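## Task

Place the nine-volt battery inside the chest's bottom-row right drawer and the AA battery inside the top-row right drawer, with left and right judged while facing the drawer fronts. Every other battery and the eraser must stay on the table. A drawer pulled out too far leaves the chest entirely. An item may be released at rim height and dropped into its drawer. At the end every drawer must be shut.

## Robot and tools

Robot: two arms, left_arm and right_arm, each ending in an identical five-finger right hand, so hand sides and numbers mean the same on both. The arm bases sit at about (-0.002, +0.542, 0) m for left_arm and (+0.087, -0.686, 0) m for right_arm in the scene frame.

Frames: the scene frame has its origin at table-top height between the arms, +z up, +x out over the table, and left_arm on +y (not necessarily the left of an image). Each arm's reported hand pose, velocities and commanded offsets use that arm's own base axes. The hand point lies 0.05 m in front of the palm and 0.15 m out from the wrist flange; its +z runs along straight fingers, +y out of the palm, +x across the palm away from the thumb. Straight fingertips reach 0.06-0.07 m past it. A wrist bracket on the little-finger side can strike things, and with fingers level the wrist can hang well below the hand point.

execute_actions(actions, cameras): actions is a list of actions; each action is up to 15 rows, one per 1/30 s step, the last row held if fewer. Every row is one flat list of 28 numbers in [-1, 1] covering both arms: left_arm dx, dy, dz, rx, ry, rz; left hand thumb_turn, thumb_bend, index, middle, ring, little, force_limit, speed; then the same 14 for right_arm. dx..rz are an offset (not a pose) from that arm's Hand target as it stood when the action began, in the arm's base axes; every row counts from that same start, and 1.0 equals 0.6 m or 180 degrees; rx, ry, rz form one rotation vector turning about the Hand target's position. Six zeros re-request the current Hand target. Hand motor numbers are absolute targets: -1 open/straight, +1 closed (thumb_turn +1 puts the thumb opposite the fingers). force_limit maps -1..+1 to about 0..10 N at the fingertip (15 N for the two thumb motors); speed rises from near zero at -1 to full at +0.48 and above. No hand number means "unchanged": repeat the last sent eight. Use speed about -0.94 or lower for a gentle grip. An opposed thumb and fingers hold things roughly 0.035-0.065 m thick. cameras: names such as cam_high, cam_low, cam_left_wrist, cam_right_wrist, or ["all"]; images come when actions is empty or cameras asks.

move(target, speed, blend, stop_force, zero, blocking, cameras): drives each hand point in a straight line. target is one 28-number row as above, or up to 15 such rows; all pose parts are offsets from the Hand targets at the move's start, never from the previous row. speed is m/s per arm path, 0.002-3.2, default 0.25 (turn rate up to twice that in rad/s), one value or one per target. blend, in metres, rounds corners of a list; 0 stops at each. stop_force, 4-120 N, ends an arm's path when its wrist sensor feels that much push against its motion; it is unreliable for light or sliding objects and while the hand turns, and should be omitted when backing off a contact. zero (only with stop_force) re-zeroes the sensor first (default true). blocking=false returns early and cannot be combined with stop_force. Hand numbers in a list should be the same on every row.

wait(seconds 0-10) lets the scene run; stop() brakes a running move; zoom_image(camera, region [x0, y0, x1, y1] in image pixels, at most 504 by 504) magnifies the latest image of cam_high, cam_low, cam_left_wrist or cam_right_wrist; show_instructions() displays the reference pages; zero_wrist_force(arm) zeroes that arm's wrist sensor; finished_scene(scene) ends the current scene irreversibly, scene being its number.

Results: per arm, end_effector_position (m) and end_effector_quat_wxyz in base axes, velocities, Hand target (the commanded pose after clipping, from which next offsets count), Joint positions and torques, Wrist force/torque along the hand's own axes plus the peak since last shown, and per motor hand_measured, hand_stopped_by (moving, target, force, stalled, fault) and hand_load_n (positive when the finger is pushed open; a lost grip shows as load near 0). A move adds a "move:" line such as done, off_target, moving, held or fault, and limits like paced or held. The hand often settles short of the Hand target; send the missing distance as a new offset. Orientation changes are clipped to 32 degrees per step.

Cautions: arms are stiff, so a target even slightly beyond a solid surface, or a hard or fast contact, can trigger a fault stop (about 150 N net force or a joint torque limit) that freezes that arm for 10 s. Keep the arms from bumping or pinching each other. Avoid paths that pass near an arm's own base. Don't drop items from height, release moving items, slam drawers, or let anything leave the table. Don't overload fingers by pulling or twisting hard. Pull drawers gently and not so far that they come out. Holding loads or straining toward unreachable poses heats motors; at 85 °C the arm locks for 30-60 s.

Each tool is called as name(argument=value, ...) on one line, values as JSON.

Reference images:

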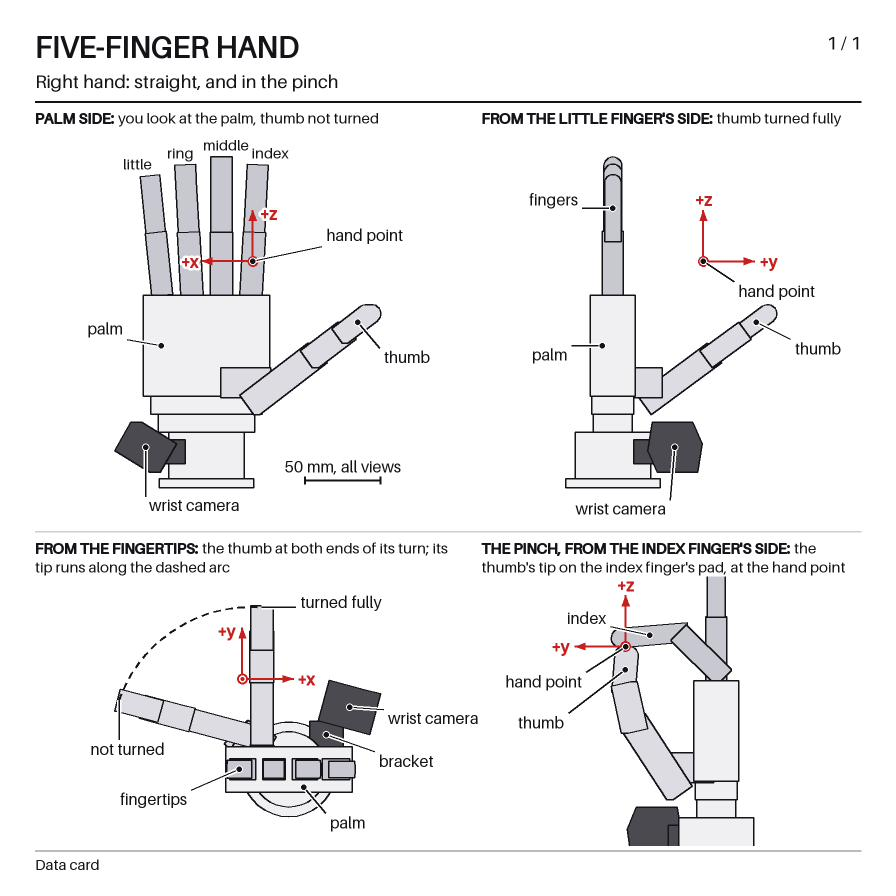

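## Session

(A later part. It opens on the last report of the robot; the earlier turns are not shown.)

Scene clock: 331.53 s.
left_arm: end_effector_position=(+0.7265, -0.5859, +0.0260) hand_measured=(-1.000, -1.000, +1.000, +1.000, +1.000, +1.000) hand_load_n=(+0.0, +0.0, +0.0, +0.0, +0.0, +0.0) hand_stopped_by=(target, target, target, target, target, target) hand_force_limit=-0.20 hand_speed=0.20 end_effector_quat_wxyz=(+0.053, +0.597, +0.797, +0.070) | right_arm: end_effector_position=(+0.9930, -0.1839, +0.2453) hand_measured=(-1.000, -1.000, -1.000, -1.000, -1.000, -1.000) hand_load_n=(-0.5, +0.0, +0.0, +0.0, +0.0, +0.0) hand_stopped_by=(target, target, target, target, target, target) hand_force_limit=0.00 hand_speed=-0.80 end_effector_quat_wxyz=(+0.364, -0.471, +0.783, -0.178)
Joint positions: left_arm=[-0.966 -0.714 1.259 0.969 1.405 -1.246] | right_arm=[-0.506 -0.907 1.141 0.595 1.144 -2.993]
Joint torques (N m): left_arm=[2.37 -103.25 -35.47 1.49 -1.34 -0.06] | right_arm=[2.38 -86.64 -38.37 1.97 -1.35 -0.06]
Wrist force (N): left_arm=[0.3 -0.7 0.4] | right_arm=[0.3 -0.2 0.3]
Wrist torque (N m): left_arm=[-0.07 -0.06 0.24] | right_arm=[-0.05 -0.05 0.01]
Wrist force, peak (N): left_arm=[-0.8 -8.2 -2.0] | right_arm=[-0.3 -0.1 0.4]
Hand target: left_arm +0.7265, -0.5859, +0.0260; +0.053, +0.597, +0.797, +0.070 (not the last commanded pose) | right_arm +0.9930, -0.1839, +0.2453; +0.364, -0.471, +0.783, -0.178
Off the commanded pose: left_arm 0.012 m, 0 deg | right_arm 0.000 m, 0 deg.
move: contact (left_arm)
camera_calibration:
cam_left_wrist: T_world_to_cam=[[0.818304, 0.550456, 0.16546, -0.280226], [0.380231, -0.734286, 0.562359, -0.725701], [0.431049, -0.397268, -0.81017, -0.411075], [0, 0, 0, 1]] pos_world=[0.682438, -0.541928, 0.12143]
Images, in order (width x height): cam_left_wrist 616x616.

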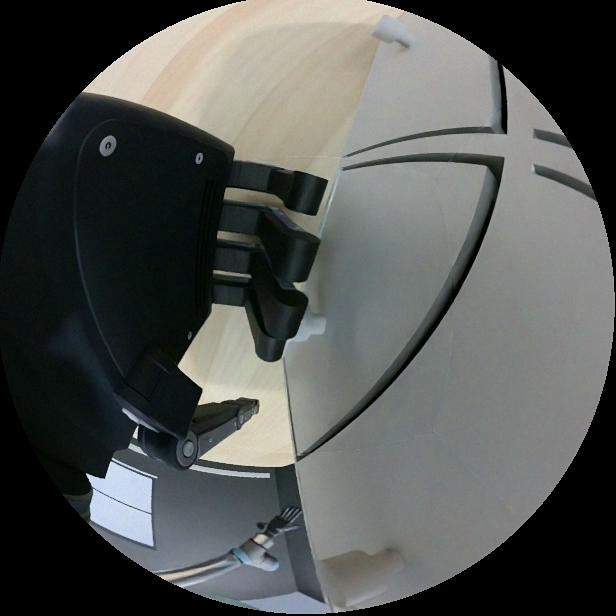

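move(target=[[-0.104,-0.0304,0,0,0,0,-1,-1,1,1,1,1,-0.2,0.2,0,0,0,0,0,0,-1,-1,-1,-1,-1,-1,0,-0.8],[-0.1388,-0.0492,0.4133,0,0,0,-1,-1,-0.26,-0.3,-1,-1,-0.2,0.3,0,0,0,0,0,0,-1,-1,-1,-1,-1,-1,0,-0.8],[-0.1388,-0.0492,0.4133,0,0,0,1,-0.1,-0.26,-0.3,-1,-1,-0.2,0.3,0,0,0,0,0,0,-1,-1,-1,-1,-1,-1,0,-0.8],[-0.0428,-0.0212,0.4117,0,0,0,1,-0.1,-0.26,-0.3,-1,-1,-0.2,0.3,0,0,0,0,0,0,-1,-1,-1,-1,-1,-1,0,-0.8]], speed=[0.12,0.25,0.1,0.1], blend=[0.02,0,0,0], cameras=["cam_left_wrist"])

zoom_image(camera="cam_left_wrist", region=[220, 200, 400, 380])

Scene clock: 356.80 s.
left_arm: end_effector_position=(+0.7009, -0.5985, +0.2730) hand_measured=(+1.000, -0.100, -0.260, -0.300, -1.000, -1.000) hand_load_n=(+0.0, +0.0, +0.0, +0.0, +0.0, +0.0) hand_stopped_by=(target, target, target, target, target, target) hand_force_limit=-0.20 hand_speed=0.30 end_effector_quat_wxyz=(+0.053, +0.597, +0.797, +0.070) end_effector_velocity=(-0.002, +0.000, +0.000) end_effector_angular_velocity=(+0.000, -0.001, +0.003) | right_arm: end_effector_position=(+0.9930, -0.1839, +0.2453) hand_measured=(-1.000, -1.000, -1.000, -1.000, -1.000, -1.000) hand_load_n=(+0.0, +0.0, +0.0, +0.0, +0.0, +0.0) hand_stopped_by=(target, target, target, target, target, target) hand_force_limit=0.00 hand_speed=-0.80 end_effector_quat_wxyz=(+0.364, -0.471, +0.783, -0.178)
Joint positions: left_arm=[-1 -0.892 1.113 1.299 1.403 -1.281] | right_arm=[-0.506 -0.907 1.141 0.595 1.144 -2.993]
Joint velocities: left_arm=[-0.002 -0.002 0.004 -0.001 -0.001 -0.005] | right_arm=[within noise]
Joint torques (N m): left_arm=[-24.36 -100.83 -30.86 2.38 1.53 -2.39] | right_arm=[1.34 -87.08 -38.32 2.2 -1.31 -0.18]
Wrist force (N): left_arm=[0.2 -0.2 -0.1] | right_arm=[0.0 0.0 0.0]
Wrist torque (N m): left_arm=[0.03 -0.03 0.14] | right_arm=[0.01 0.00 0.00]
Wrist force, peak (N): left_arm=[-0.1 -0.1 -3.0] | right_arm=[0.3 0.2 0.5]
Hand target: left_arm +0.7009, -0.5986, +0.2730; +0.053, +0.597, +0.797, +0.070 | right_arm +0.9930, -0.1839, +0.2453; +0.364, -0.471, +0.783, -0.178
Off the commanded pose: left_arm 0.000 m, 0 deg | right_arm 0.000 m, 0 deg.
move: done
camera_calibration:
cam_left_wrist: T_world_to_cam=[[0.818319, 0.550446, 0.165419, -0.293172], [0.380312, -0.734347, 0.562225, -0.864289], [0.43095, -0.397169, -0.810271, -0.204736], [0, 0, 0, 1]] pos_world=[0.656838, -0.554628, 0.36853]
Images, in order (width x height): cam_left_wrist 616x616.

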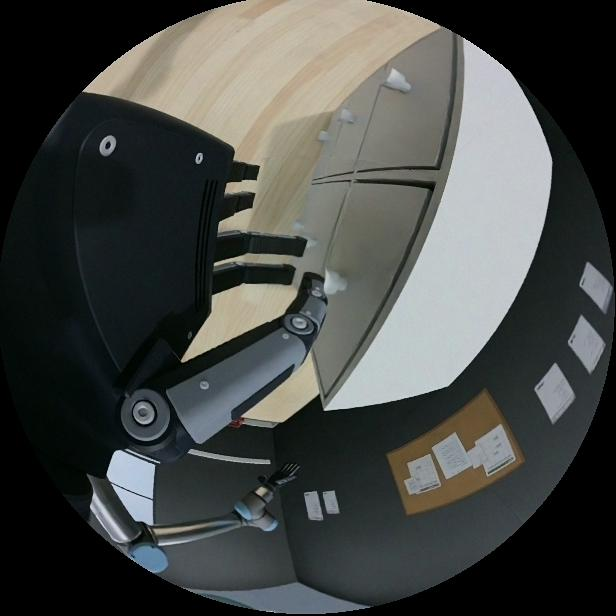

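Scaled by 2.800 from the camera's 616x616 image, which has a finer 880x880 frame.

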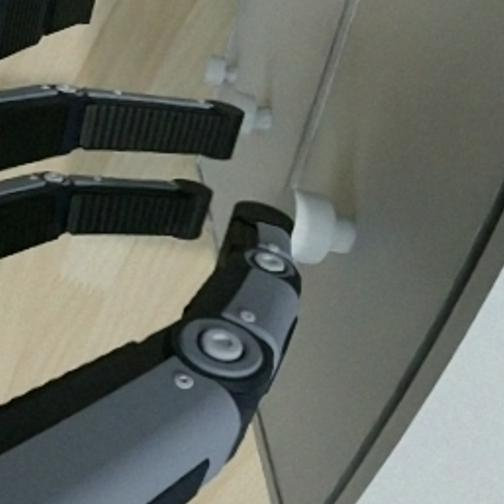

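move(target=[[0.02,0.0058,0,0,0,0,1,-0.1,-0.26,-0.3,-1,-1,-0.2,0.2,0,0,0,0,0,0,-1,-1,-1,-1,-1,-1,0,-0.8],[0.02,0.0058,-0.033,0,0,0,1,-0.1,-0.26,-0.3,-1,-1,-0.2,0.2,0,0,0,0,0,0,-1,-1,-1,-1,-1,-1,0,-0.8]], speed=[0.03,0.008], stop_force=4)

move(target=[[0,0,0,0,0,0,1,-0.1,0.4,0.4,-1,-1,-0.2,-0.88,0,0,0,0,0,0,-1,-1,-1,-1,-1,-1,0,-0.8],[-0.136,-0.0397,0,0,0,0,1,-0.1,0.4,0.4,-1,-1,-0.2,-0.88,0,0,0,0,0,0,-1,-1,-1,-1,-1,-1,0,-0.8]], speed=0.06, cameras=["cam_left_wrist"])

move(target=[[0,0,0,0,0,0,1,-0.1,-0.26,-0.3,-1,-1,-0.2,0.2,0,0,0,0,0,0,-1,-1,-1,-1,-1,-1,0,-0.8],[0,0,0.033,0,0,0,1,-0.1,-0.26,-0.3,-1,-1,-0.2,0.2,0,0,0,0,0,0,-1,-1,-1,-1,-1,-1,0,-0.8],[-0.096,-0.028,0.1333,0,0,0,1,-0.1,-0.26,-0.3,-1,-1,-0.2,0.2,0,0,0,0,0,0,-1,-1,-1,-1,-1,-1,0,-0.8],[-0.567,-0.1187,-0.1997,-0.1596,0.3296,0.1837,1,-0.6,0,0,-1,-1,-0.2,0.2,0,0,0,0,0,0,-1,-1,-1,-1,-1,-1,0,-0.8]], speed=[0.05,0.06,0.2,0.4], blend=[0,0,0.02,0], cameras=["cam_left_wrist","cam_high"])

zoom_image(camera="cam_left_wrist", region=[260, 180, 480, 400])

Scene clock: 427.00 s.
left_arm: end_effector_position=(+0.7129, -0.5951, +0.2605) hand_measured=(+1.000, -0.100, -0.260, -0.300, -1.000, -1.000) hand_load_n=(-0.5, +1.5, +0.0, +0.0, +0.0, +0.0) hand_stopped_by=(target, target, target, target, target, target) hand_force_limit=-0.20 hand_speed=0.20 end_effector_quat_wxyz=(+0.053, +0.597, +0.797, +0.070) | right_arm: end_effector_position=(+0.9930, -0.1839, +0.2453) hand_measured=(-1.000, -1.000, -1.000, -1.000, -1.000, -1.000) hand_load_n=(+0.0, +0.0, +0.0, +0.0, +0.0, +0.0) hand_stopped_by=(target, target, target, target, target, target) hand_force_limit=0.00 hand_speed=-0.80 end_effector_quat_wxyz=(+0.364, -0.471, +0.783, -0.178)
Joint positions: left_arm=[-0.986 -0.876 1.109 1.285 1.404 -1.267] | right_arm=[-0.506 -0.907 1.141 0.595 1.144 -2.993]
Joint torques (N m): left_arm=[-13.48 -105.99 -48.12 6.84 0.89 -2.76] | right_arm=[1.84 -88.79 -38.27 2.14 -1.03 -0.1]
Wrist force (N): left_arm=[0.3 -0.4 -4.6] | right_arm=[0.1 0.0 0.3]
Wrist torque (N m): left_arm=[0.02 0.03 -0.07] | right_arm=[-0.01 -0.02 0.00]
Wrist force, peak (N): left_arm=[0.4 -1.1 -7.0] | right_arm=[0.3 0.3 0.5]
Hand target: left_arm +0.7129, -0.5951, +0.2605; +0.053, +0.597, +0.797, +0.070 (not the last commanded pose) | right_arm +0.9930, -0.1839, +0.2453; +0.364, -0.471, +0.783, -0.178
Off the commanded pose: left_arm 0.007 m, 0 deg | right_arm 0.000 m, 0 deg.
move: contact (left_arm); path passed 1 of 2 targets

Scene clock: 429.97 s.
left_arm: end_effector_position=(+0.6310, -0.6190, +0.2605) hand_measured=(+1.000, -0.100, +0.016, +0.032, -1.000, -1.000) hand_load_n=(+0.5, +3.0, +4.5, +3.5, +0.0, +0.0) hand_stopped_by=(target, target, force, force, target, target) hand_force_limit=-0.20 hand_speed=-0.88 end_effector_quat_wxyz=(+0.053, +0.597, +0.797, +0.070) end_effector_velocity=(+0.003, +0.000, +0.001) end_effector_angular_velocity=(-0.001, -0.001, -0.001) | right_arm: end_effector_position=(+0.9930, -0.1839, +0.2453) hand_measured=(-1.000, -1.000, -1.000, -1.000, -1.000, -1.000) hand_load_n=(+0.0, +0.0, +0.0, +0.0, +0.0, +0.0) hand_stopped_by=(target, target, target, target, target, target) hand_force_limit=0.00 hand_speed=-0.80 end_effector_quat_wxyz=(+0.364, -0.471, +0.783, -0.178)
Joint positions: left_arm=[-1.088 -0.942 1.223 1.254 1.4 -1.37] | right_arm=[-0.506 -0.907 1.141 0.595 1.144 -2.993]
Joint velocities: left_arm=[0.004 0.002 -0.005 0.001 0 0.005] | right_arm=[within noise]
Joint torques (N m): left_arm=[20.71 -78.29 -49.69 4.9 -2.7 2.48] | right_arm=[1.14 -85.5 -39.04 1.84 -1.32 0.37]
Wrist force (N): left_arm=[-0.2 -0.9 0.7] | right_arm=[-0.1 -0.1 -0.1]
Wrist torque (N m): left_arm=[0.02 -0.03 0.05] | right_arm=[0.00 0.01 -0.01]
Wrist force, peak (N): left_arm=[0.5 -0.6 -5.0] | right_arm=[0.2 -0.5 0.0]
Hand target: left_arm +0.6313, -0.6189, +0.2605; +0.053, +0.597, +0.797, +0.070 | right_arm +0.9930, -0.1839, +0.2453; +0.364, -0.471, +0.783, -0.178
Off the commanded pose: left_arm 0.000 m, 0 deg | right_arm 0.000 m, 0 deg.
move: done
camera_calibration:
cam_left_wrist: T_world_to_cam=[[0.818258, 0.550526, 0.165454, -0.222589], [0.380218, -0.73418, 0.562507, -0.845551], [0.431148, -0.397367, -0.810069, -0.193226], [0, 0, 0, 1]] pos_world=[0.586938, -0.575027, 0.355931]
Images, in order (width x height): cam_left_wrist 616x616.

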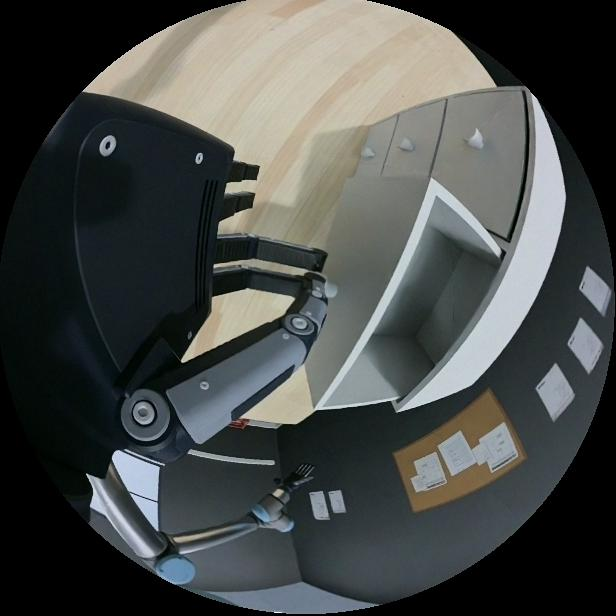

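Scene clock: 434.27 s.
left_arm: end_effector_position=(+0.2911, -0.6902, +0.1407) hand_measured=(+1.000, -0.600, +0.000, +0.000, -1.000, -1.000) hand_load_n=(+0.0, +0.0, +0.0, +0.0, +0.0, +0.0) hand_stopped_by=(target, target, target, target, target, target) hand_force_limit=-0.20 hand_speed=0.20 end_effector_quat_wxyz=(-0.222, +0.285, +0.840, -0.405) | right_arm: end_effector_position=(+0.9930, -0.1839, +0.2453) hand_measured=(-1.000, -1.000, -1.000, -1.000, -1.000, -1.000) hand_load_n=(+0.0, +0.0, +0.0, +0.0, +0.0, +0.0) hand_stopped_by=(target, target, target, target, target, target) hand_force_limit=0.00 hand_speed=-0.80 end_effector_quat_wxyz=(+0.364, -0.471, +0.783, -0.178)
Joint positions: left_arm=[-1.186 -1.064 1.65 0.521 2.445 -2.324] | right_arm=[-0.506 -0.907 1.141 0.595 1.144 -2.993]
Joint torques (N m): left_arm=[15.03 -62.44 -28.27 0.86 3.99 -2.77] | right_arm=[-0.5 -90.79 -38.89 2.18 -1.56 0.36]
Wrist force (N): left_arm=[0.4 0.5 -0.4] | right_arm=[0.0 -0.2 0.0]
Wrist torque (N m): left_arm=[0.04 -0.07 -0.04] | right_arm=[-0.03 0.00 -0.01]
Wrist force, peak (N): left_arm=[-0.2 1.1 2.1] | right_arm=[0.1 0.1 0.5]
Hand target: left_arm +0.2911, -0.6902, +0.1407; -0.222, +0.285, +0.840, -0.405 | right_arm +0.9930, -0.1839, +0.2453; +0.364, -0.471, +0.783, -0.178
Off the commanded pose: left_arm 0.000 m, 0 deg | right_arm 0.000 m, 0 deg.
move: done
camera_calibration:
cam_left_wrist: T_world_to_cam=[[0.0642832, 0.683027, -0.727559, 0.551181], [0.993372, -0.113414, -0.0187032, -0.369469], [-0.0952902, -0.721534, -0.68579, -0.259943], [0, 0, 0, 1]] pos_world=[0.306818, -0.605932, 0.21584]
Images, in order (width x height): cam_high 896x504, cam_left_wrist 616x616.

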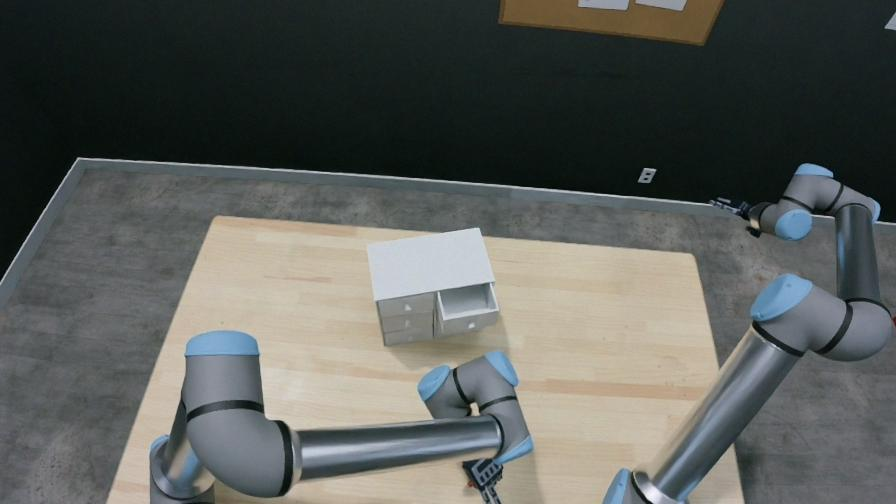

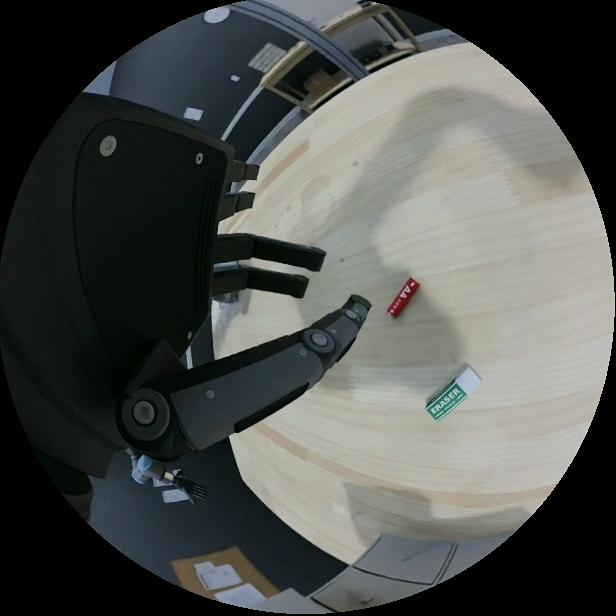

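Scaled by 2.291 from the camera's 616x616 image, which has a finer 880x880 frame.

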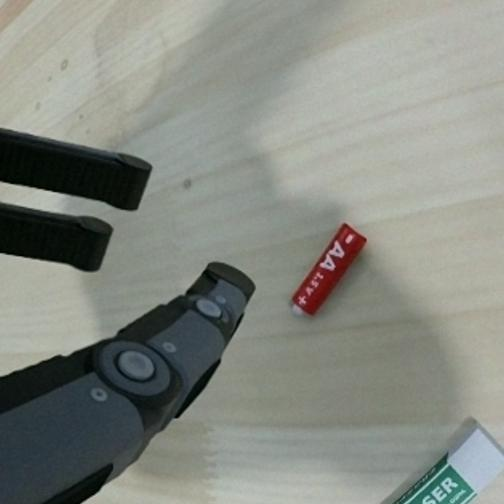

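move(target=[-0.0048,0.006,-0.1595,0,0,0,1,-0.6,0,0,-1,-1,-0.4,-0.3,0,0,0,0,0,0,-1,-1,-1,-1,-1,-1,0,-0.8], speed=0.15, cameras=["cam_left_wrist"])

zoom_image(camera="cam_left_wrist", region=[220, 200, 440, 420])

Scene clock: 456.60 s.
left_arm: end_effector_position=(+0.2881, -0.6865, +0.0449) hand_measured=(+1.000, -0.600, +0.000, +0.000, -1.000, -1.000) hand_load_n=(+0.5, +0.0, +0.0, +0.0, +0.0, +0.0) hand_stopped_by=(target, target, target, target, target, target) hand_force_limit=-0.40 hand_speed=-0.30 end_effector_quat_wxyz=(-0.222, +0.285, +0.840, -0.405) | right_arm: end_effector_position=(+0.9930, -0.1839, +0.2453) hand_measured=(-1.000, -1.000, -1.000, -1.000, -1.000, -1.000) hand_load_n=(-0.5, +0.0, +0.0, +0.0, +0.0, +0.0) hand_stopped_by=(target, target, target, target, target, target) hand_force_limit=0.00 hand_speed=-0.80 end_effector_quat_wxyz=(+0.364, -0.471, +0.783, -0.178)
Joint positions: left_arm=[-1.188 -0.974 1.708 0.371 2.444 -2.327] | right_arm=[-0.506 -0.907 1.141 0.595 1.144 -2.993]
Joint torques (N m): left_arm=[-14.43 -75.82 -40.66 3.96 -0.74 -1.61] | right_arm=[-1.84 -88.35 -38.23 2.02 -1.31 -0.17]
Wrist force (N): left_arm=[0.3 0.2 -0.1] | right_arm=[-0.3 0.0 0.2]
Wrist torque (N m): left_arm=[-0.02 -0.05 0.17] | right_arm=[-0.01 0.04 -0.02]
Wrist force, peak (N): left_arm=[0.4 1.8 1.1] | right_arm=[0.5 -0.1 0.0]
Hand target: left_arm +0.2882, -0.6866, +0.0450; -0.222, +0.285, +0.840, -0.405 | right_arm +0.9930, -0.1839, +0.2453; +0.364, -0.471, +0.783, -0.178
Off the commanded pose: left_arm 0.000 m, 0 deg | right_arm 0.000 m, 0 deg.
move: done
camera_calibration:
cam_left_wrist: T_world_to_cam=[[0.0641512, 0.68314, -0.727464, 0.479237], [0.993371, -0.113394, -0.0188848, -0.367926], [-0.095391, -0.72143, -0.685886, -0.323143], [0, 0, 0, 1]] pos_world=[0.303918, -0.602232, 0.12004]
Images, in order (width x height): cam_left_wrist 616x616.

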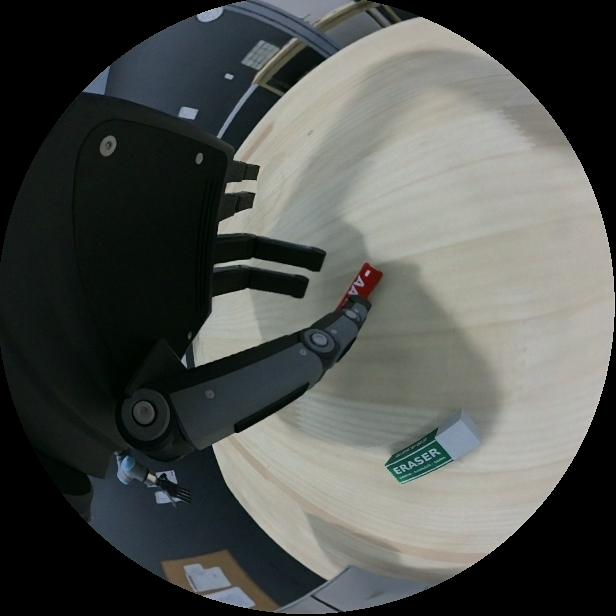

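Scaled by 2.291 from the camera's 616x616 image, which has a finer 880x880 frame.

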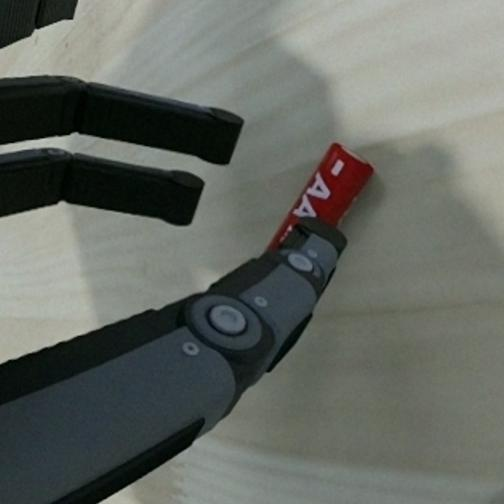

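move(target=[0,0,-0.038,0,0,0,1,-0.6,0,0,-1,-1,-0.4,-0.3,0,0,0,0,0,0,-1,-1,-1,-1,-1,-1,0,-0.8], speed=0.015, stop_force=4)

move(target=[0,0,0,0,0,0,1,-0.5,0.18,0.18,-1,-1,-0.4,-0.5,0,0,0,0,0,0,-1,-1,-1,-1,-1,-1,0,-0.8], speed=0.02)

move(target=[0,0,-0.0065,0,0,0,1,-0.5,0.18,0.18,-1,-1,-0.4,-0.5,0,0,0,0,0,0,-1,-1,-1,-1,-1,-1,0,-0.8], speed=0.01, stop_force=4, cameras=["cam_left_wrist"])

zoom_image(camera="cam_left_wrist", region=[220, 200, 440, 420])

Scene clock: 493.07 s.
left_arm: end_effector_position=(+0.2882, -0.6865, +0.0222) hand_measured=(+1.000, -0.600, +0.000, +0.000, -1.000, -1.000) hand_load_n=(+0.5, +0.0, +0.0, +0.0, -0.5, +0.0) hand_stopped_by=(target, target, target, target, target, target) hand_force_limit=-0.40 hand_speed=-0.30 end_effector_quat_wxyz=(-0.222, +0.285, +0.840, -0.405) | right_arm: end_effector_position=(+0.9930, -0.1839, +0.2453) hand_measured=(-1.000, -1.000, -1.000, -1.000, -1.000, -1.000) hand_load_n=(+0.0, +0.0, +0.0, +0.0, +0.0, +0.0) hand_stopped_by=(target, target, target, target, target, target) hand_force_limit=0.00 hand_speed=-0.80 end_effector_quat_wxyz=(+0.364, -0.471, +0.783, -0.178)
Joint positions: left_arm=[-1.188 -0.949 1.715 0.338 2.444 -2.327] | right_arm=[-0.506 -0.907 1.141 0.595 1.144 -2.993]
Joint torques (N m): left_arm=[2.99 -93.36 -34.08 6.3 3.02 0.47] | right_arm=[-0.32 -87.94 -39.33 2.26 -1.52 -0.22]
Wrist force (N): left_arm=[0.6 0.5 0.3] | right_arm=[-0.1 -0.1 0.2]
Wrist torque (N m): left_arm=[-0.01 -0.10 0.20] | right_arm=[-0.02 0.01 -0.01]
Wrist force, peak (N): left_arm=[0.9 0.4 -0.3] | right_arm=[0.2 0.1 -0.6]
Hand target: left_arm +0.2882, -0.6866, +0.0222; -0.222, +0.285, +0.840, -0.405 | right_arm +0.9930, -0.1839, +0.2453; +0.364, -0.471, +0.783, -0.178
Off the commanded pose: left_arm 0.000 m, 0 deg | right_arm 0.000 m, 0 deg.
move: done

Scene clock: 493.57 s.
left_arm: end_effector_position=(+0.2882, -0.6865, +0.0222) hand_measured=(+1.000, -0.500, +0.180, +0.180, -1.000, -1.000) hand_load_n=(+0.0, +0.0, +0.0, +0.0, +0.0, +0.0) hand_stopped_by=(target, target, target, target, target, target) hand_force_limit=-0.40 hand_speed=-0.50 end_effector_quat_wxyz=(-0.222, +0.285, +0.840, -0.405) | right_arm: end_effector_position=(+0.9930, -0.1839, +0.2453) hand_measured=(-1.000, -1.000, -1.000, -1.000, -1.000, -1.000) hand_load_n=(-0.5, +0.0, +0.0, +0.0, +0.0, +0.0) hand_stopped_by=(target, target, target, target, target, target) hand_force_limit=0.00 hand_speed=-0.80 end_effector_quat_wxyz=(+0.364, -0.471, +0.783, -0.178)
Joint positions: left_arm=[-1.188 -0.949 1.715 0.338 2.444 -2.327] | right_arm=[-0.506 -0.907 1.141 0.595 1.144 -2.993]
Joint torques (N m): left_arm=[2.31 -91.1 -39.45 5.75 2.86 -0.12] | right_arm=[0.47 -85.83 -39.65 1.78 -1.27 -0.2]
Wrist force (N): left_arm=[0.8 0.4 -0.5] | right_arm=[0.0 0.0 0.1]
Wrist torque (N m): left_arm=[0.02 -0.12 0.21] | right_arm=[-0.01 -0.01 0.00]
Wrist force, peak (N): left_arm=[0.8 0.4 -0.5] | right_arm=[0.2 0.1 0.4]
Hand target: left_arm +0.2882, -0.6866, +0.0222; -0.222, +0.285, +0.840, -0.405 | right_arm +0.9930, -0.1839, +0.2453; +0.364, -0.471, +0.783, -0.178
Off the commanded pose: left_arm 0.000 m, 0 deg | right_arm 0.000 m, 0 deg.
move: done

Scene clock: 494.67 s.
left_arm: end_effector_position=(+0.2882, -0.6865, +0.0182) hand_measured=(+1.000, -0.500, +0.180, +0.180, -1.000, -1.000) hand_load_n=(+0.0, +0.5, +0.0, +0.0, +0.0, +0.0) hand_stopped_by=(target, target, target, target, target, target) hand_force_limit=-0.40 hand_speed=-0.50 end_effector_quat_wxyz=(-0.222, +0.285, +0.840, -0.405) | right_arm: end_effector_position=(+0.9930, -0.1839, +0.2453) hand_measured=(-1.000, -1.000, -1.000, -1.000, -1.000, -1.000) hand_load_n=(+0.0, +0.0, +0.0, +0.0, +0.0, +0.0) hand_stopped_by=(target, target, target, target, target, target) hand_force_limit=0.00 hand_speed=-0.80 end_effector_quat_wxyz=(+0.364, -0.471, +0.783, -0.178)
Joint positions: left_arm=[-1.188 -0.944 1.716 0.333 2.444 -2.327] | right_arm=[-0.506 -0.907 1.141 0.595 1.144 -2.993]
Joint torques (N m): left_arm=[0.58 -85.83 -20.61 4.57 3.08 -1.1] | right_arm=[0.64 -88.93 -39.35 2.04 -1.55 -0.63]
Wrist force (N): left_arm=[0.3 0.7 0.1] | right_arm=[-0.1 0.1 0.0]
Wrist torque (N m): left_arm=[0.03 -0.06 0.19] | right_arm=[0.01 0.02 0.00]
Wrist force, peak (N): left_arm=[0.7 0.5 -0.4] | right_arm=[-0.2 0.2 -0.3]
Hand target: left_arm +0.2882, -0.6866, +0.0183; -0.222, +0.285, +0.840, -0.405 | right_arm +0.9930, -0.1839, +0.2453; +0.364, -0.471, +0.783, -0.178
Off the commanded pose: left_arm 0.000 m, 0 deg | right_arm 0.000 m, 0 deg.
move: done
camera_calibration:
cam_left_wrist: T_world_to_cam=[[0.0642106, 0.68303, -0.727562, 0.459807], [0.993367, -0.113437, -0.0188245, -0.368472], [-0.09539, -0.721527, -0.685784, -0.341597], [0, 0, 0, 1]] pos_world=[0.303918, -0.602332, 0.0933402]
Images, in order (width x height): cam_left_wrist 616x616.

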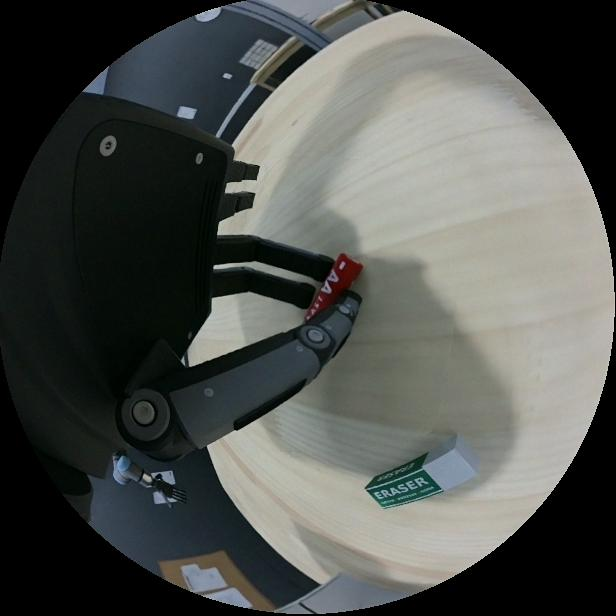

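Scaled by 2.291 from the camera's 616x616 image, which has a finer 880x880 frame.

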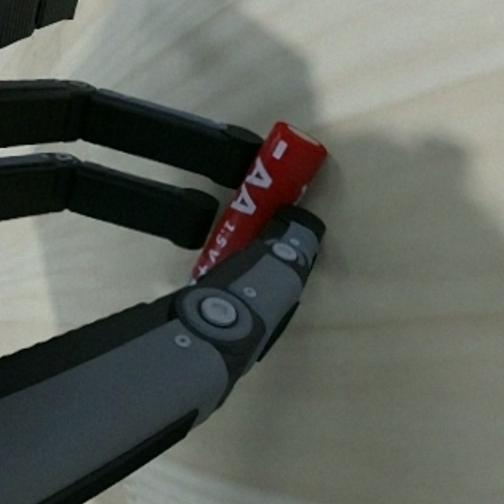

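move(target=[[0,0,0,0,0,0,1,-0.5,0.34,0.34,-1,-1,-0.25,-0.93,0,0,0,0,0,0,-1,-1,-1,-1,-1,-1,0,-0.8],[0,0,0.06,0,0,0,1,-0.5,0.34,0.34,-1,-1,-0.25,-0.93,0,0,0,0,0,0,-1,-1,-1,-1,-1,-1,0,-0.8]], speed=[0.02,0.05], cameras=["cam_left_wrist"])

zoom_image(camera="cam_left_wrist", region=[220, 200, 440, 420])

Scene clock: 510.53 s.
left_arm: end_effector_position=(+0.2882, -0.6866, +0.0545) hand_measured=(+1.000, -0.502, +0.310, +0.236, -1.000, -1.000) hand_load_n=(-1.5, +9.0, +3.5, +3.5, +0.0, +0.0) hand_stopped_by=(target, target, force, force, target, target) hand_force_limit=-0.25 hand_speed=-0.93 end_effector_quat_wxyz=(-0.222, +0.285, +0.840, -0.405) | right_arm: end_effector_position=(+0.9930, -0.1839, +0.2453) hand_measured=(-1.000, -1.000, -1.000, -1.000, -1.000, -1.000) hand_load_n=(+0.0, +0.0, +0.0, +0.0, +0.0, +0.0) hand_stopped_by=(target, target, target, target, target, target) hand_force_limit=0.00 hand_speed=-0.80 end_effector_quat_wxyz=(+0.364, -0.471, +0.783, -0.178)
Joint positions: left_arm=[-1.188 -0.985 1.704 0.385 2.444 -2.327] | right_arm=[-0.506 -0.907 1.141 0.595 1.144 -2.993]
Joint torques (N m): left_arm=[1.82 -68.49 -27.43 1.73 2.53 -1.51] | right_arm=[0.41 -89.29 -39.91 1.98 -1.72 -0.22]
Wrist force (N): left_arm=[0.2 0.6 -0.5] | right_arm=[-0.1 0.2 -0.1]
Wrist torque (N m): left_arm=[0.04 -0.04 0.17] | right_arm=[0.04 0.01 0.00]
Wrist force, peak (N): left_arm=[0.5 1.0 0.6] | right_arm=[-0.5 0.2 0.2]
Hand target: left_arm +0.2882, -0.6866, +0.0543; -0.222, +0.285, +0.840, -0.405 | right_arm +0.9930, -0.1839, +0.2453; +0.364, -0.471, +0.783, -0.178
Off the commanded pose: left_arm 0.000 m, 0 deg | right_arm 0.000 m, 0 deg.
move: done
camera_calibration:
cam_left_wrist: T_world_to_cam=[[0.0642832, 0.683027, -0.727559, 0.486193], [0.993372, -0.113414, -0.0187032, -0.367792], [-0.0952902, -0.721534, -0.68579, -0.316737], [0, 0, 0, 1]] pos_world=[0.303918, -0.602332, 0.12964]
Images, in order (width x height): cam_left_wrist 616x616.

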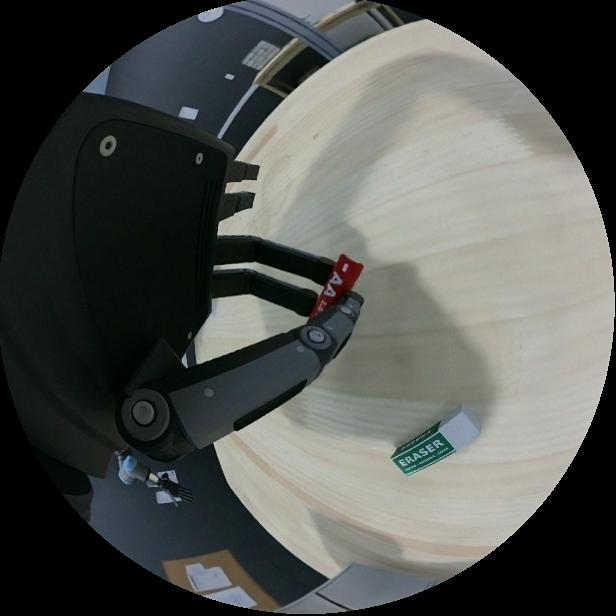

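Scaled by 2.291 from the camera's 616x616 image, which has a finer 880x880 frame.

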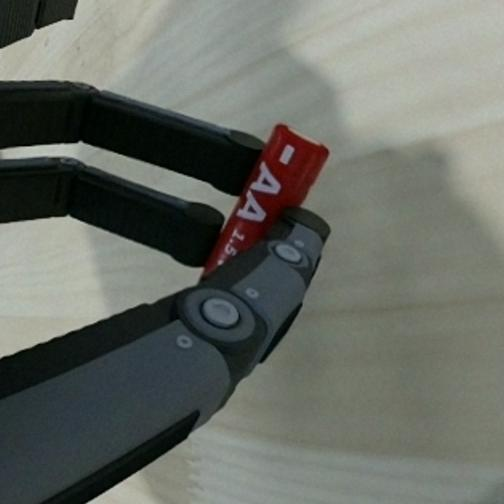

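move(target=[[0,0,0.2428,0,0,0,1,-0.5,0.34,0.34,1,1,-0.25,-0.4,0,0,0,0,0,0,-1,-1,-1,-1,-1,-1,0,-0.8],[0.6438,0.1367,0.5762,0,0,0.3543,1,-0.5,0.34,0.34,1,1,-0.25,-0.4,0,0,0,0,0,0,-1,-1,-1,-1,-1,-1,0,-0.8],[0.6895,0.15,0.4678,0,0,0.3543,1,-0.5,0.34,0.34,1,1,-0.25,-0.4,0,0,0,0,0,0,-1,-1,-1,-1,-1,-1,0,-0.8]], speed=[0.15,0.3,0.12], blend=[0.05,0.02,0], cameras=["cam_left_wrist"])

zoom_image(camera="cam_left_wrist", region=[220, 200, 520, 500])

Scene clock: 538.03 s.
left_arm: end_effector_position=(+0.7019, -0.5964, +0.3348) hand_measured=(+1.000, -0.502, +0.310, +0.236, +1.000, +1.000) hand_load_n=(-2.0, +8.5, +3.5, +3.0, +0.0, +0.0) hand_stopped_by=(target, target, force, force, target, target) hand_force_limit=-0.25 hand_speed=-0.40 end_effector_quat_wxyz=(+0.025, -0.202, +0.864, -0.461) | right_arm: end_effector_position=(+0.9930, -0.1839, +0.2453) hand_measured=(-1.000, -1.000, -1.000, -1.000, -1.000, -1.000) hand_load_n=(+0.0, +0.0, +0.0, +0.0, +0.0, -0.5) hand_stopped_by=(target, target, target, target, target, target) hand_force_limit=0.00 hand_speed=-0.80 end_effector_quat_wxyz=(+0.364, -0.471, +0.783, -0.178)
Joint positions: left_arm=[-0.825 -1.143 1.323 0.483 1.943 -3.039] | right_arm=[-0.506 -0.907 1.141 0.595 1.144 -2.993]
Joint torques (N m): left_arm=[-20.77 -92.73 -54.16 4.05 -2.26 -3.28] | right_arm=[2.15 -89.25 -40.5 2.32 -1.16 -0.36]
Wrist force (N): left_arm=[0.9 0.4 -0.3] | right_arm=[-0.1 -0.2 0.1]
Wrist torque (N m): left_arm=[-0.01 -0.16 -0.10] | right_arm=[-0.02 0.01 -0.01]
Wrist force, peak (N): left_arm=[-0.1 2.2 1.1] | right_arm=[0.1 0.2 0.5]
Hand target: left_arm +0.7019, -0.5966, +0.3350; +0.026, -0.202, +0.864, -0.461 | right_arm +0.9930, -0.1839, +0.2453; +0.364, -0.471, +0.783, -0.178
Off the commanded pose: left_arm 0.000 m, 0 deg | right_arm 0.000 m, 0 deg.
move: done
camera_calibration:
cam_left_wrist: T_world_to_cam=[[-0.584366, 0.359589, -0.72747, 0.864314], [0.540773, 0.840961, -0.0187073, 0.123536], [0.605047, -0.404328, -0.685885, -0.322406], [0, 0, 0, 1]] pos_world=[0.633341, -0.545045, 0.40994]
Images, in order (width x height): cam_left_wrist 616x616.

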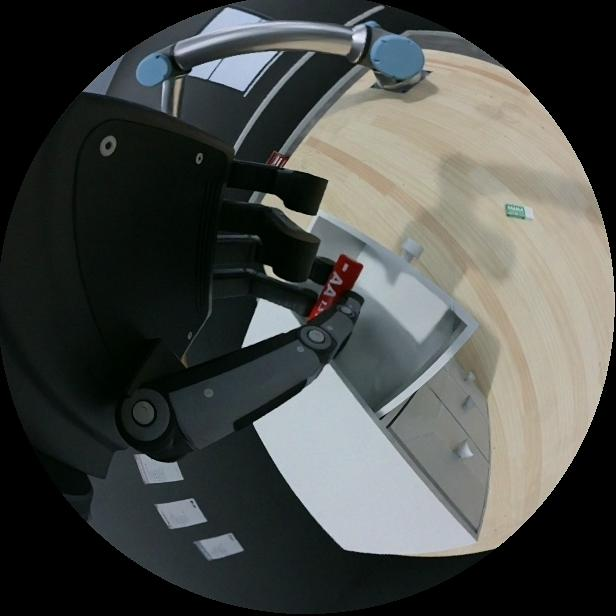

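Scaled by 1.680 from the camera's 616x616 image, which has a finer 880x880 frame.

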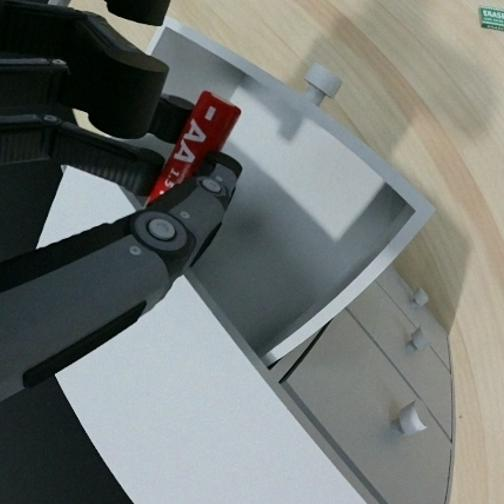

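move(target=[[0,0,-0.06,0,0,0,1,-0.5,0.34,0.34,1,1,-0.25,-0.4,0,0,0,0,0,0,-1,-1,-1,-1,-1,-1,0,-0.8],[0,0,-0.06,0,0,0,1,-0.8,-0.05,-0.05,1,1,-0.3,0,0,0,0,0,0,0,-1,-1,-1,-1,-1,-1,0,-0.8],[0,0,0.0667,0,0,0,1,-0.8,-0.05,-0.05,1,1,-0.3,0,0,0,0,0,0,0,-1,-1,-1,-1,-1,-1,0,-0.8]], speed=[0.07,0.05,0.2], cameras=["cam_left_wrist"])

move(target=[[-0.2368,-0.0632,-0.0558,0.3434,-0.217,-0.4932,-1,-1,1,1,1,1,-0.2,0.2,0,0,0,0,0,0,-1,-1,-1,-1,-1,-1,0,-0.8],[-0.1407,-0.0352,-0.2512,0.3434,-0.217,-0.4932,-1,-1,1,1,1,1,-0.2,0.2,0,0,0,0,0,0,-1,-1,-1,-1,-1,-1,0,-0.8]], speed=[0.4,0.2], cameras=["cam_left_wrist","cam_high"])

Scene clock: 578.63 s.
left_arm: end_effector_position=(+0.7019, -0.5965, +0.3750) hand_measured=(+1.000, -0.800, -0.050, -0.050, +1.000, +1.000) hand_load_n=(+0.0, +0.0, +0.0, +0.0, +0.0, +0.0) hand_stopped_by=(target, target, target, target, target, target) hand_force_limit=-0.30 hand_speed=0.00 end_effector_quat_wxyz=(+0.026, -0.202, +0.864, -0.461) | right_arm: end_effector_position=(+0.9930, -0.1839, +0.2453) hand_measured=(-1.000, -1.000, -1.000, -1.000, -1.000, -1.000) hand_load_n=(+0.0, +0.0, +0.0, +0.0, +0.0, +0.0) hand_stopped_by=(target, target, target, target, target, target) hand_force_limit=0.00 hand_speed=-0.80 end_effector_quat_wxyz=(+0.364, -0.471, +0.783, -0.178)
Joint positions: left_arm=[-0.826 -1.153 1.267 0.549 1.943 -3.039] | right_arm=[-0.506 -0.907 1.141 0.595 1.144 -2.993]
Joint torques (N m): left_arm=[-15.06 -64.69 -43.01 1.59 1.52 2.36] | right_arm=[1.65 -89.3 -39.08 2.12 -1.67 -0.26]
Wrist force (N): left_arm=[0.3 0.5 -0.4] | right_arm=[-0.1 0.0 -0.1]
Wrist torque (N m): left_arm=[0.04 -0.07 -0.01] | right_arm=[0.00 0.01 -0.01]
Wrist force, peak (N): left_arm=[0.6 2.3 1.1] | right_arm=[0.4 -0.3 -0.1]
Hand target: left_arm +0.7019, -0.5966, +0.3750; +0.026, -0.202, +0.864, -0.461 | right_arm +0.9930, -0.1839, +0.2453; +0.364, -0.471, +0.783, -0.178
Off the commanded pose: left_arm 0.000 m, 0 deg | right_arm 0.000 m, 0 deg.
move: done
camera_calibration:
cam_left_wrist: T_world_to_cam=[[-0.584276, 0.359328, -0.727671, 0.893463], [0.540664, 0.841028, -0.0188158, 0.124665], [0.605231, -0.404419, -0.685668, -0.295117], [0, 0, 0, 1]] pos_world=[0.633241, -0.545244, 0.45014]
Images, in order (width x height): cam_left_wrist 616x616.

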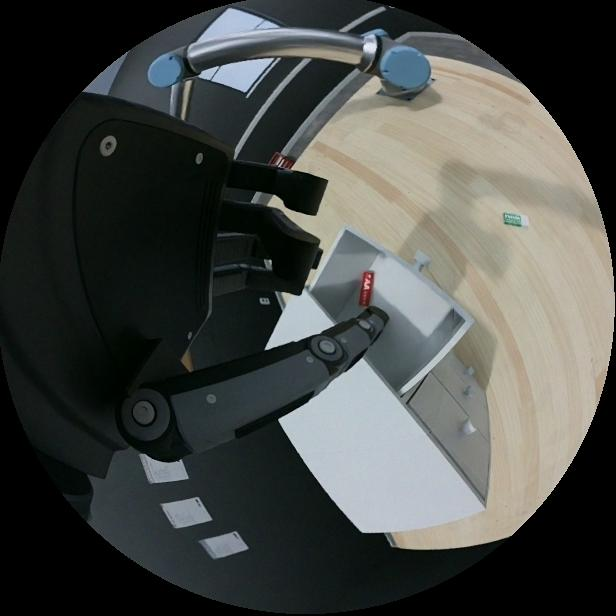

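Scene clock: 582.53 s.
left_arm: end_effector_position=(+0.6175, -0.6176, +0.2242) hand_measured=(-1.000, -1.000, +1.000, +1.000, +1.000, +1.000) hand_load_n=(+0.0, +0.0, +0.0, +0.0, +0.0, +0.0) hand_stopped_by=(target, target, target, target, target, target) hand_force_limit=-0.20 hand_speed=0.20 end_effector_quat_wxyz=(+0.053, +0.597, +0.797, +0.069) | right_arm: end_effector_position=(+0.9930, -0.1839, +0.2453) hand_measured=(-1.000, -1.000, -1.000, -1.000, -1.000, -1.000) hand_load_n=(+0.0, +0.0, +0.0, +0.0, +0.0, +0.0) hand_stopped_by=(target, target, target, target, target, target) hand_force_limit=0.00 hand_speed=-0.80 end_effector_quat_wxyz=(+0.364, -0.471, +0.783, -0.178)
Joint positions: left_arm=[-1.103 -0.938 1.285 1.191 1.399 -1.385] | right_arm=[-0.506 -0.907 1.141 0.595 1.144 -2.993]
Joint torques (N m): left_arm=[-12.06 -88.62 -48.13 5.37 1.63 -2.7] | right_arm=[1.28 -89.1 -39.73 1.9 -1.31 -0.56]
Wrist force (N): left_arm=[-0.4 -0.2 0.0] | right_arm=[0.0 0.2 0.0]
Wrist torque (N m): left_arm=[0.04 0.04 0.05] | right_arm=[0.03 -0.01 0.01]
Wrist force, peak (N): left_arm=[-0.4 -1.0 -2.2] | right_arm=[0.3 0.4 0.4]
Hand target: left_arm +0.6175, -0.6177, +0.2243; +0.053, +0.597, +0.797, +0.069 | right_arm +0.9930, -0.1839, +0.2453; +0.364, -0.471, +0.783, -0.178
Off the commanded pose: left_arm 0.000 m, 0 deg | right_arm 0.000 m, 0 deg.
move: done
camera_calibration:
cam_left_wrist: T_world_to_cam=[[0.818375, 0.55048, 0.165027, -0.206281], [0.380434, -0.734167, 0.562378, -0.819103], [0.430735, -0.397454, -0.810246, -0.21593], [0, 0, 0, 1]] pos_world=[0.573438, -0.573627, 0.319731]
Images, in order (width x height): cam_high 896x504, cam_left_wrist 616x616.

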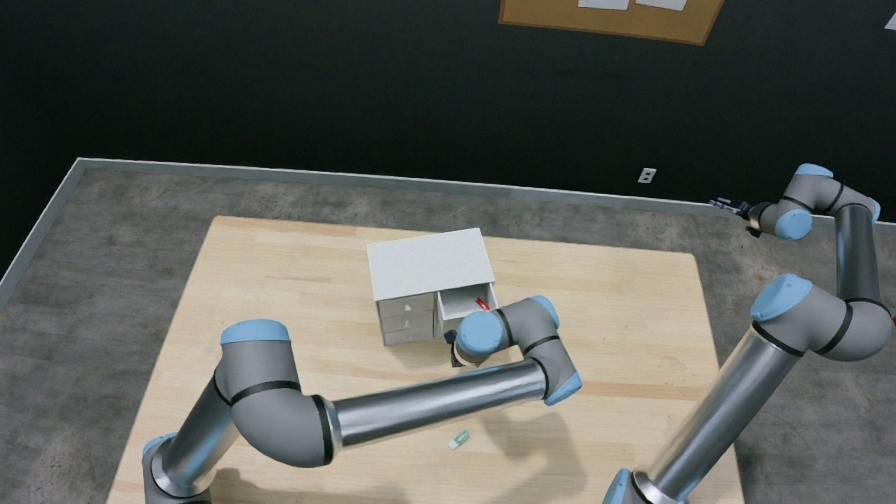

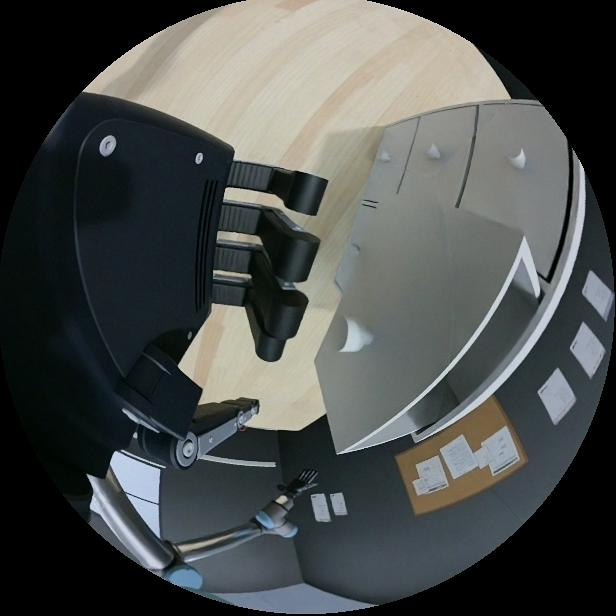

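move(target=[0.2006,0.0586,0,0,0,0,-1,-1,1,1,1,1,-0.2,0.2,0,0,0,0,0,0,-1,-1,-1,-1,-1,-1,0,-0.8], speed=0.04, stop_force=5, cameras=["cam_left_wrist"])

move(target=[-0.26,-0.076,0.03,0,0,0,-1,-1,1,1,1,1,-0.2,0.2,0,0,0,0,0,0,-1,-1,-1,-1,-1,-1,0,-0.8], speed=0.2, cameras=["cam_left_wrist","cam_high"])

zoom_image(camera="cam_left_wrist", region=[320, 90, 600, 370])

zoom_image(camera="cam_high", region=[350, 220, 510, 360])

Scene clock: 596.73 s.
left_arm: end_effector_position=(+0.7267, -0.5857, +0.2242) hand_measured=(-1.000, -1.000, +1.000, +1.000, +1.000, +1.000) hand_load_n=(-0.5, +0.0, +0.0, +0.0, +0.0, +0.0) hand_stopped_by=(target, target, target, target, target, target) hand_force_limit=-0.20 hand_speed=0.20 end_effector_quat_wxyz=(+0.053, +0.597, +0.797, +0.069) | right_arm: end_effector_position=(+0.9930, -0.1839, +0.2453) hand_measured=(-1.000, -1.000, -1.000, -1.000, -1.000, -1.000) hand_load_n=(+0.0, +0.0, +0.0, +0.0, +0.0, +0.0) hand_stopped_by=(target, target, target, target, target, target) hand_force_limit=0.00 hand_speed=-0.80 end_effector_quat_wxyz=(+0.364, -0.471, +0.783, -0.178)
Joint positions: left_arm=[-0.966 -0.853 1.135 1.233 1.406 -1.246] | right_arm=[-0.506 -0.907 1.141 0.595 1.144 -2.993]
Joint torques (N m): left_arm=[-4.35 -104.97 -46.93 1.4 -2.93 1.58] | right_arm=[-0.4 -89.83 -39.61 2.32 -1.31 -0.23]
Wrist force (N): left_arm=[0.2 -0.7 0.0] | right_arm=[0.1 0.0 -0.1]
Wrist torque (N m): left_arm=[-0.04 -0.04 0.21] | right_arm=[0.01 -0.01 0.00]
Wrist force, peak (N): left_arm=[-0.4 -7.7 -1.1] | right_arm=[-0.3 0.3 0.3]
Hand target: left_arm +0.7268, -0.5857, +0.2243; +0.053, +0.597, +0.797, +0.069 (not the last commanded pose) | right_arm +0.9930, -0.1839, +0.2453; +0.364, -0.471, +0.783, -0.178
Off the commanded pose: left_arm 0.012 m, 0 deg | right_arm 0.000 m, 0 deg.
move: contact (left_arm)
camera_calibration:
cam_left_wrist: T_world_to_cam=[[0.818312, 0.55056, 0.165075, -0.31312], [0.380439, -0.734099, 0.562463, -0.837164], [0.430851, -0.397469, -0.810177, -0.250477], [0, 0, 0, 1]] pos_world=[0.682638, -0.541727, 0.319631]
Images, in order (width x height): cam_left_wrist 616x616.

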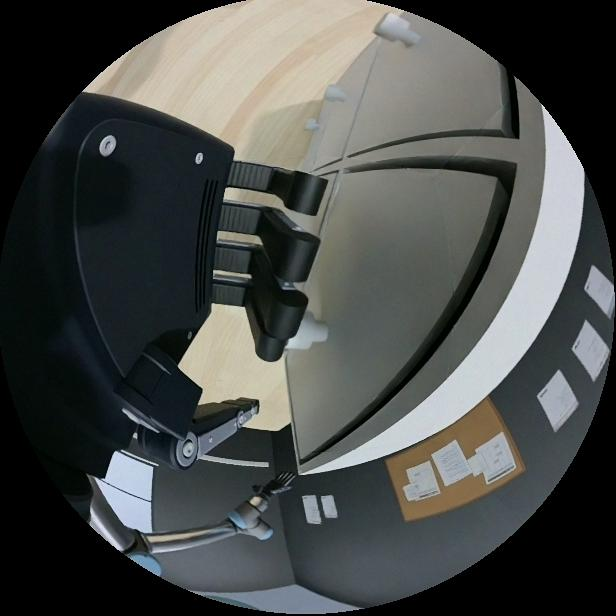

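Scene clock: 598.00 s.
left_arm: end_effector_position=(+0.5708, -0.6313, +0.2423) hand_measured=(-1.000, -1.000, +1.000, +1.000, +1.000, +1.000) hand_load_n=(+0.0, +0.0, +0.0, +0.0, +0.0, +0.0) hand_stopped_by=(target, target, target, target, target, target) hand_force_limit=-0.20 hand_speed=0.20 end_effector_quat_wxyz=(+0.053, +0.597, +0.797, +0.069) | right_arm: end_effector_position=(+0.9930, -0.1839, +0.2453) hand_measured=(-1.000, -1.000, -1.000, -1.000, -1.000, -1.000) hand_load_n=(-0.5, +0.0, +0.0, +0.5, +0.0, -0.5) hand_stopped_by=(target, target, target, target, target, target) hand_force_limit=0.00 hand_speed=-0.80 end_effector_quat_wxyz=(+0.364, -0.471, +0.783, -0.178)
Joint positions: left_arm=[-1.165 -0.977 1.318 1.208 1.398 -1.448] | right_arm=[-0.506 -0.907 1.141 0.595 1.144 -2.993]
Joint torques (N m): left_arm=[-7.1 -77.1 -46.79 2.08 -1.58 -0.15] | right_arm=[-0.37 -90.32 -39.73 2.33 -1.63 -0.7]
Wrist force (N): left_arm=[-0.5 -0.6 0.4] | right_arm=[0.3 0.0 -0.3]
Wrist torque (N m): left_arm=[-0.05 0.04 -0.19] | right_arm=[0.03 -0.03 0.01]
Wrist force, peak (N): left_arm=[-0.6 -2.3 -0.9] | right_arm=[-0.2 -0.1 0.4]
Hand target: left_arm +0.5708, -0.6313, +0.2423; +0.053, +0.597, +0.797, +0.069 | right_arm +0.9930, -0.1839, +0.2453; +0.364, -0.471, +0.783, -0.178
Off the commanded pose: left_arm 0.000 m, 0 deg | right_arm 0.000 m, 0 deg.
move: done
camera_calibration:
cam_left_wrist: T_world_to_cam=[[0.818353, 0.550497, 0.16508, -0.163488], [0.380329, -0.734084, 0.562557, -0.821474], [0.430868, -0.397586, -0.81011, -0.186868], [0, 0, 0, 1]] pos_world=[0.526738, -0.587327, 0.337731]
Images, in order (width x height): cam_high 896x504, cam_left_wrist 616x616.

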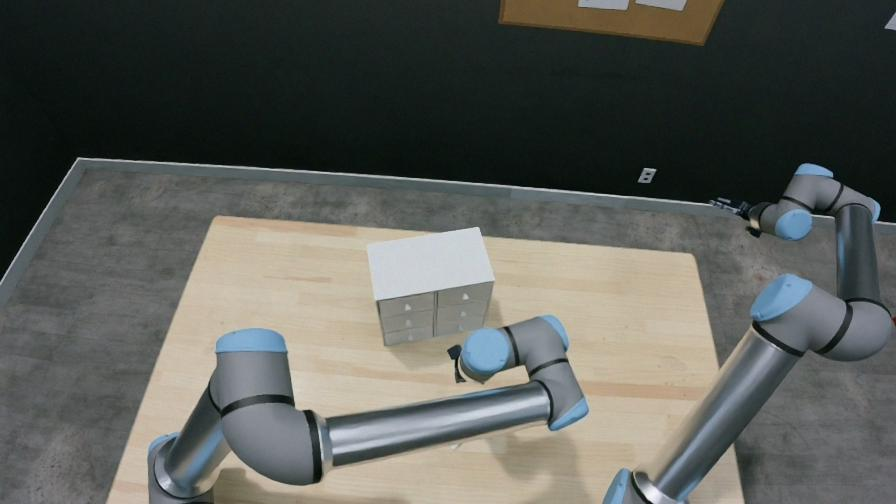

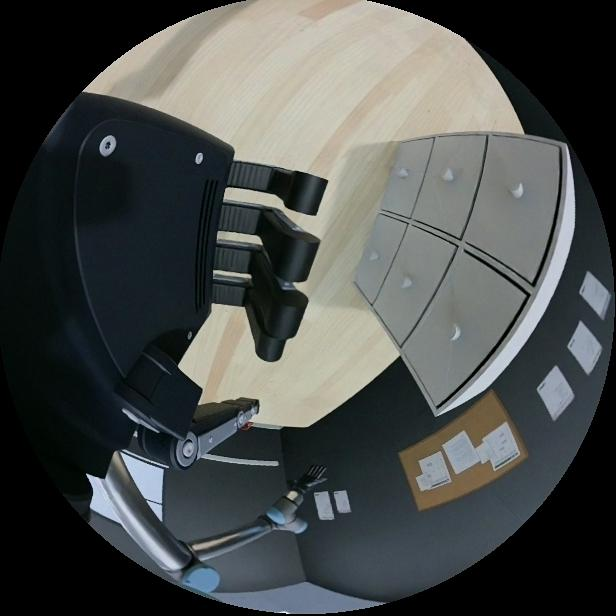

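Scaled by 1.800 from the camera's 616x616 image, which has a finer 880x880 frame.

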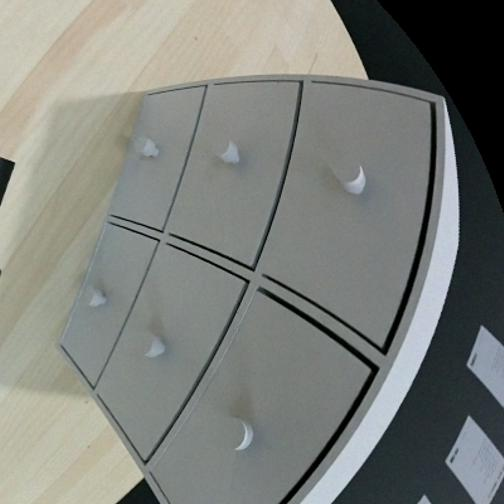

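Scaled by 3.150 from the camera's 896x504 image, which has a finer 1280x720 frame.

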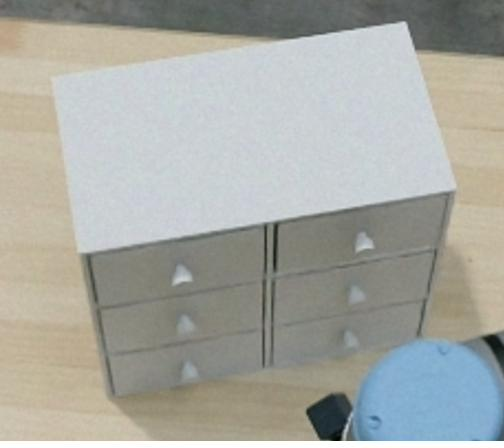

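All drawers are shut, both batteries are in their drawers, and the eraser is on the table.

finished_scene(scene=2)

The scene is finished: the task was done.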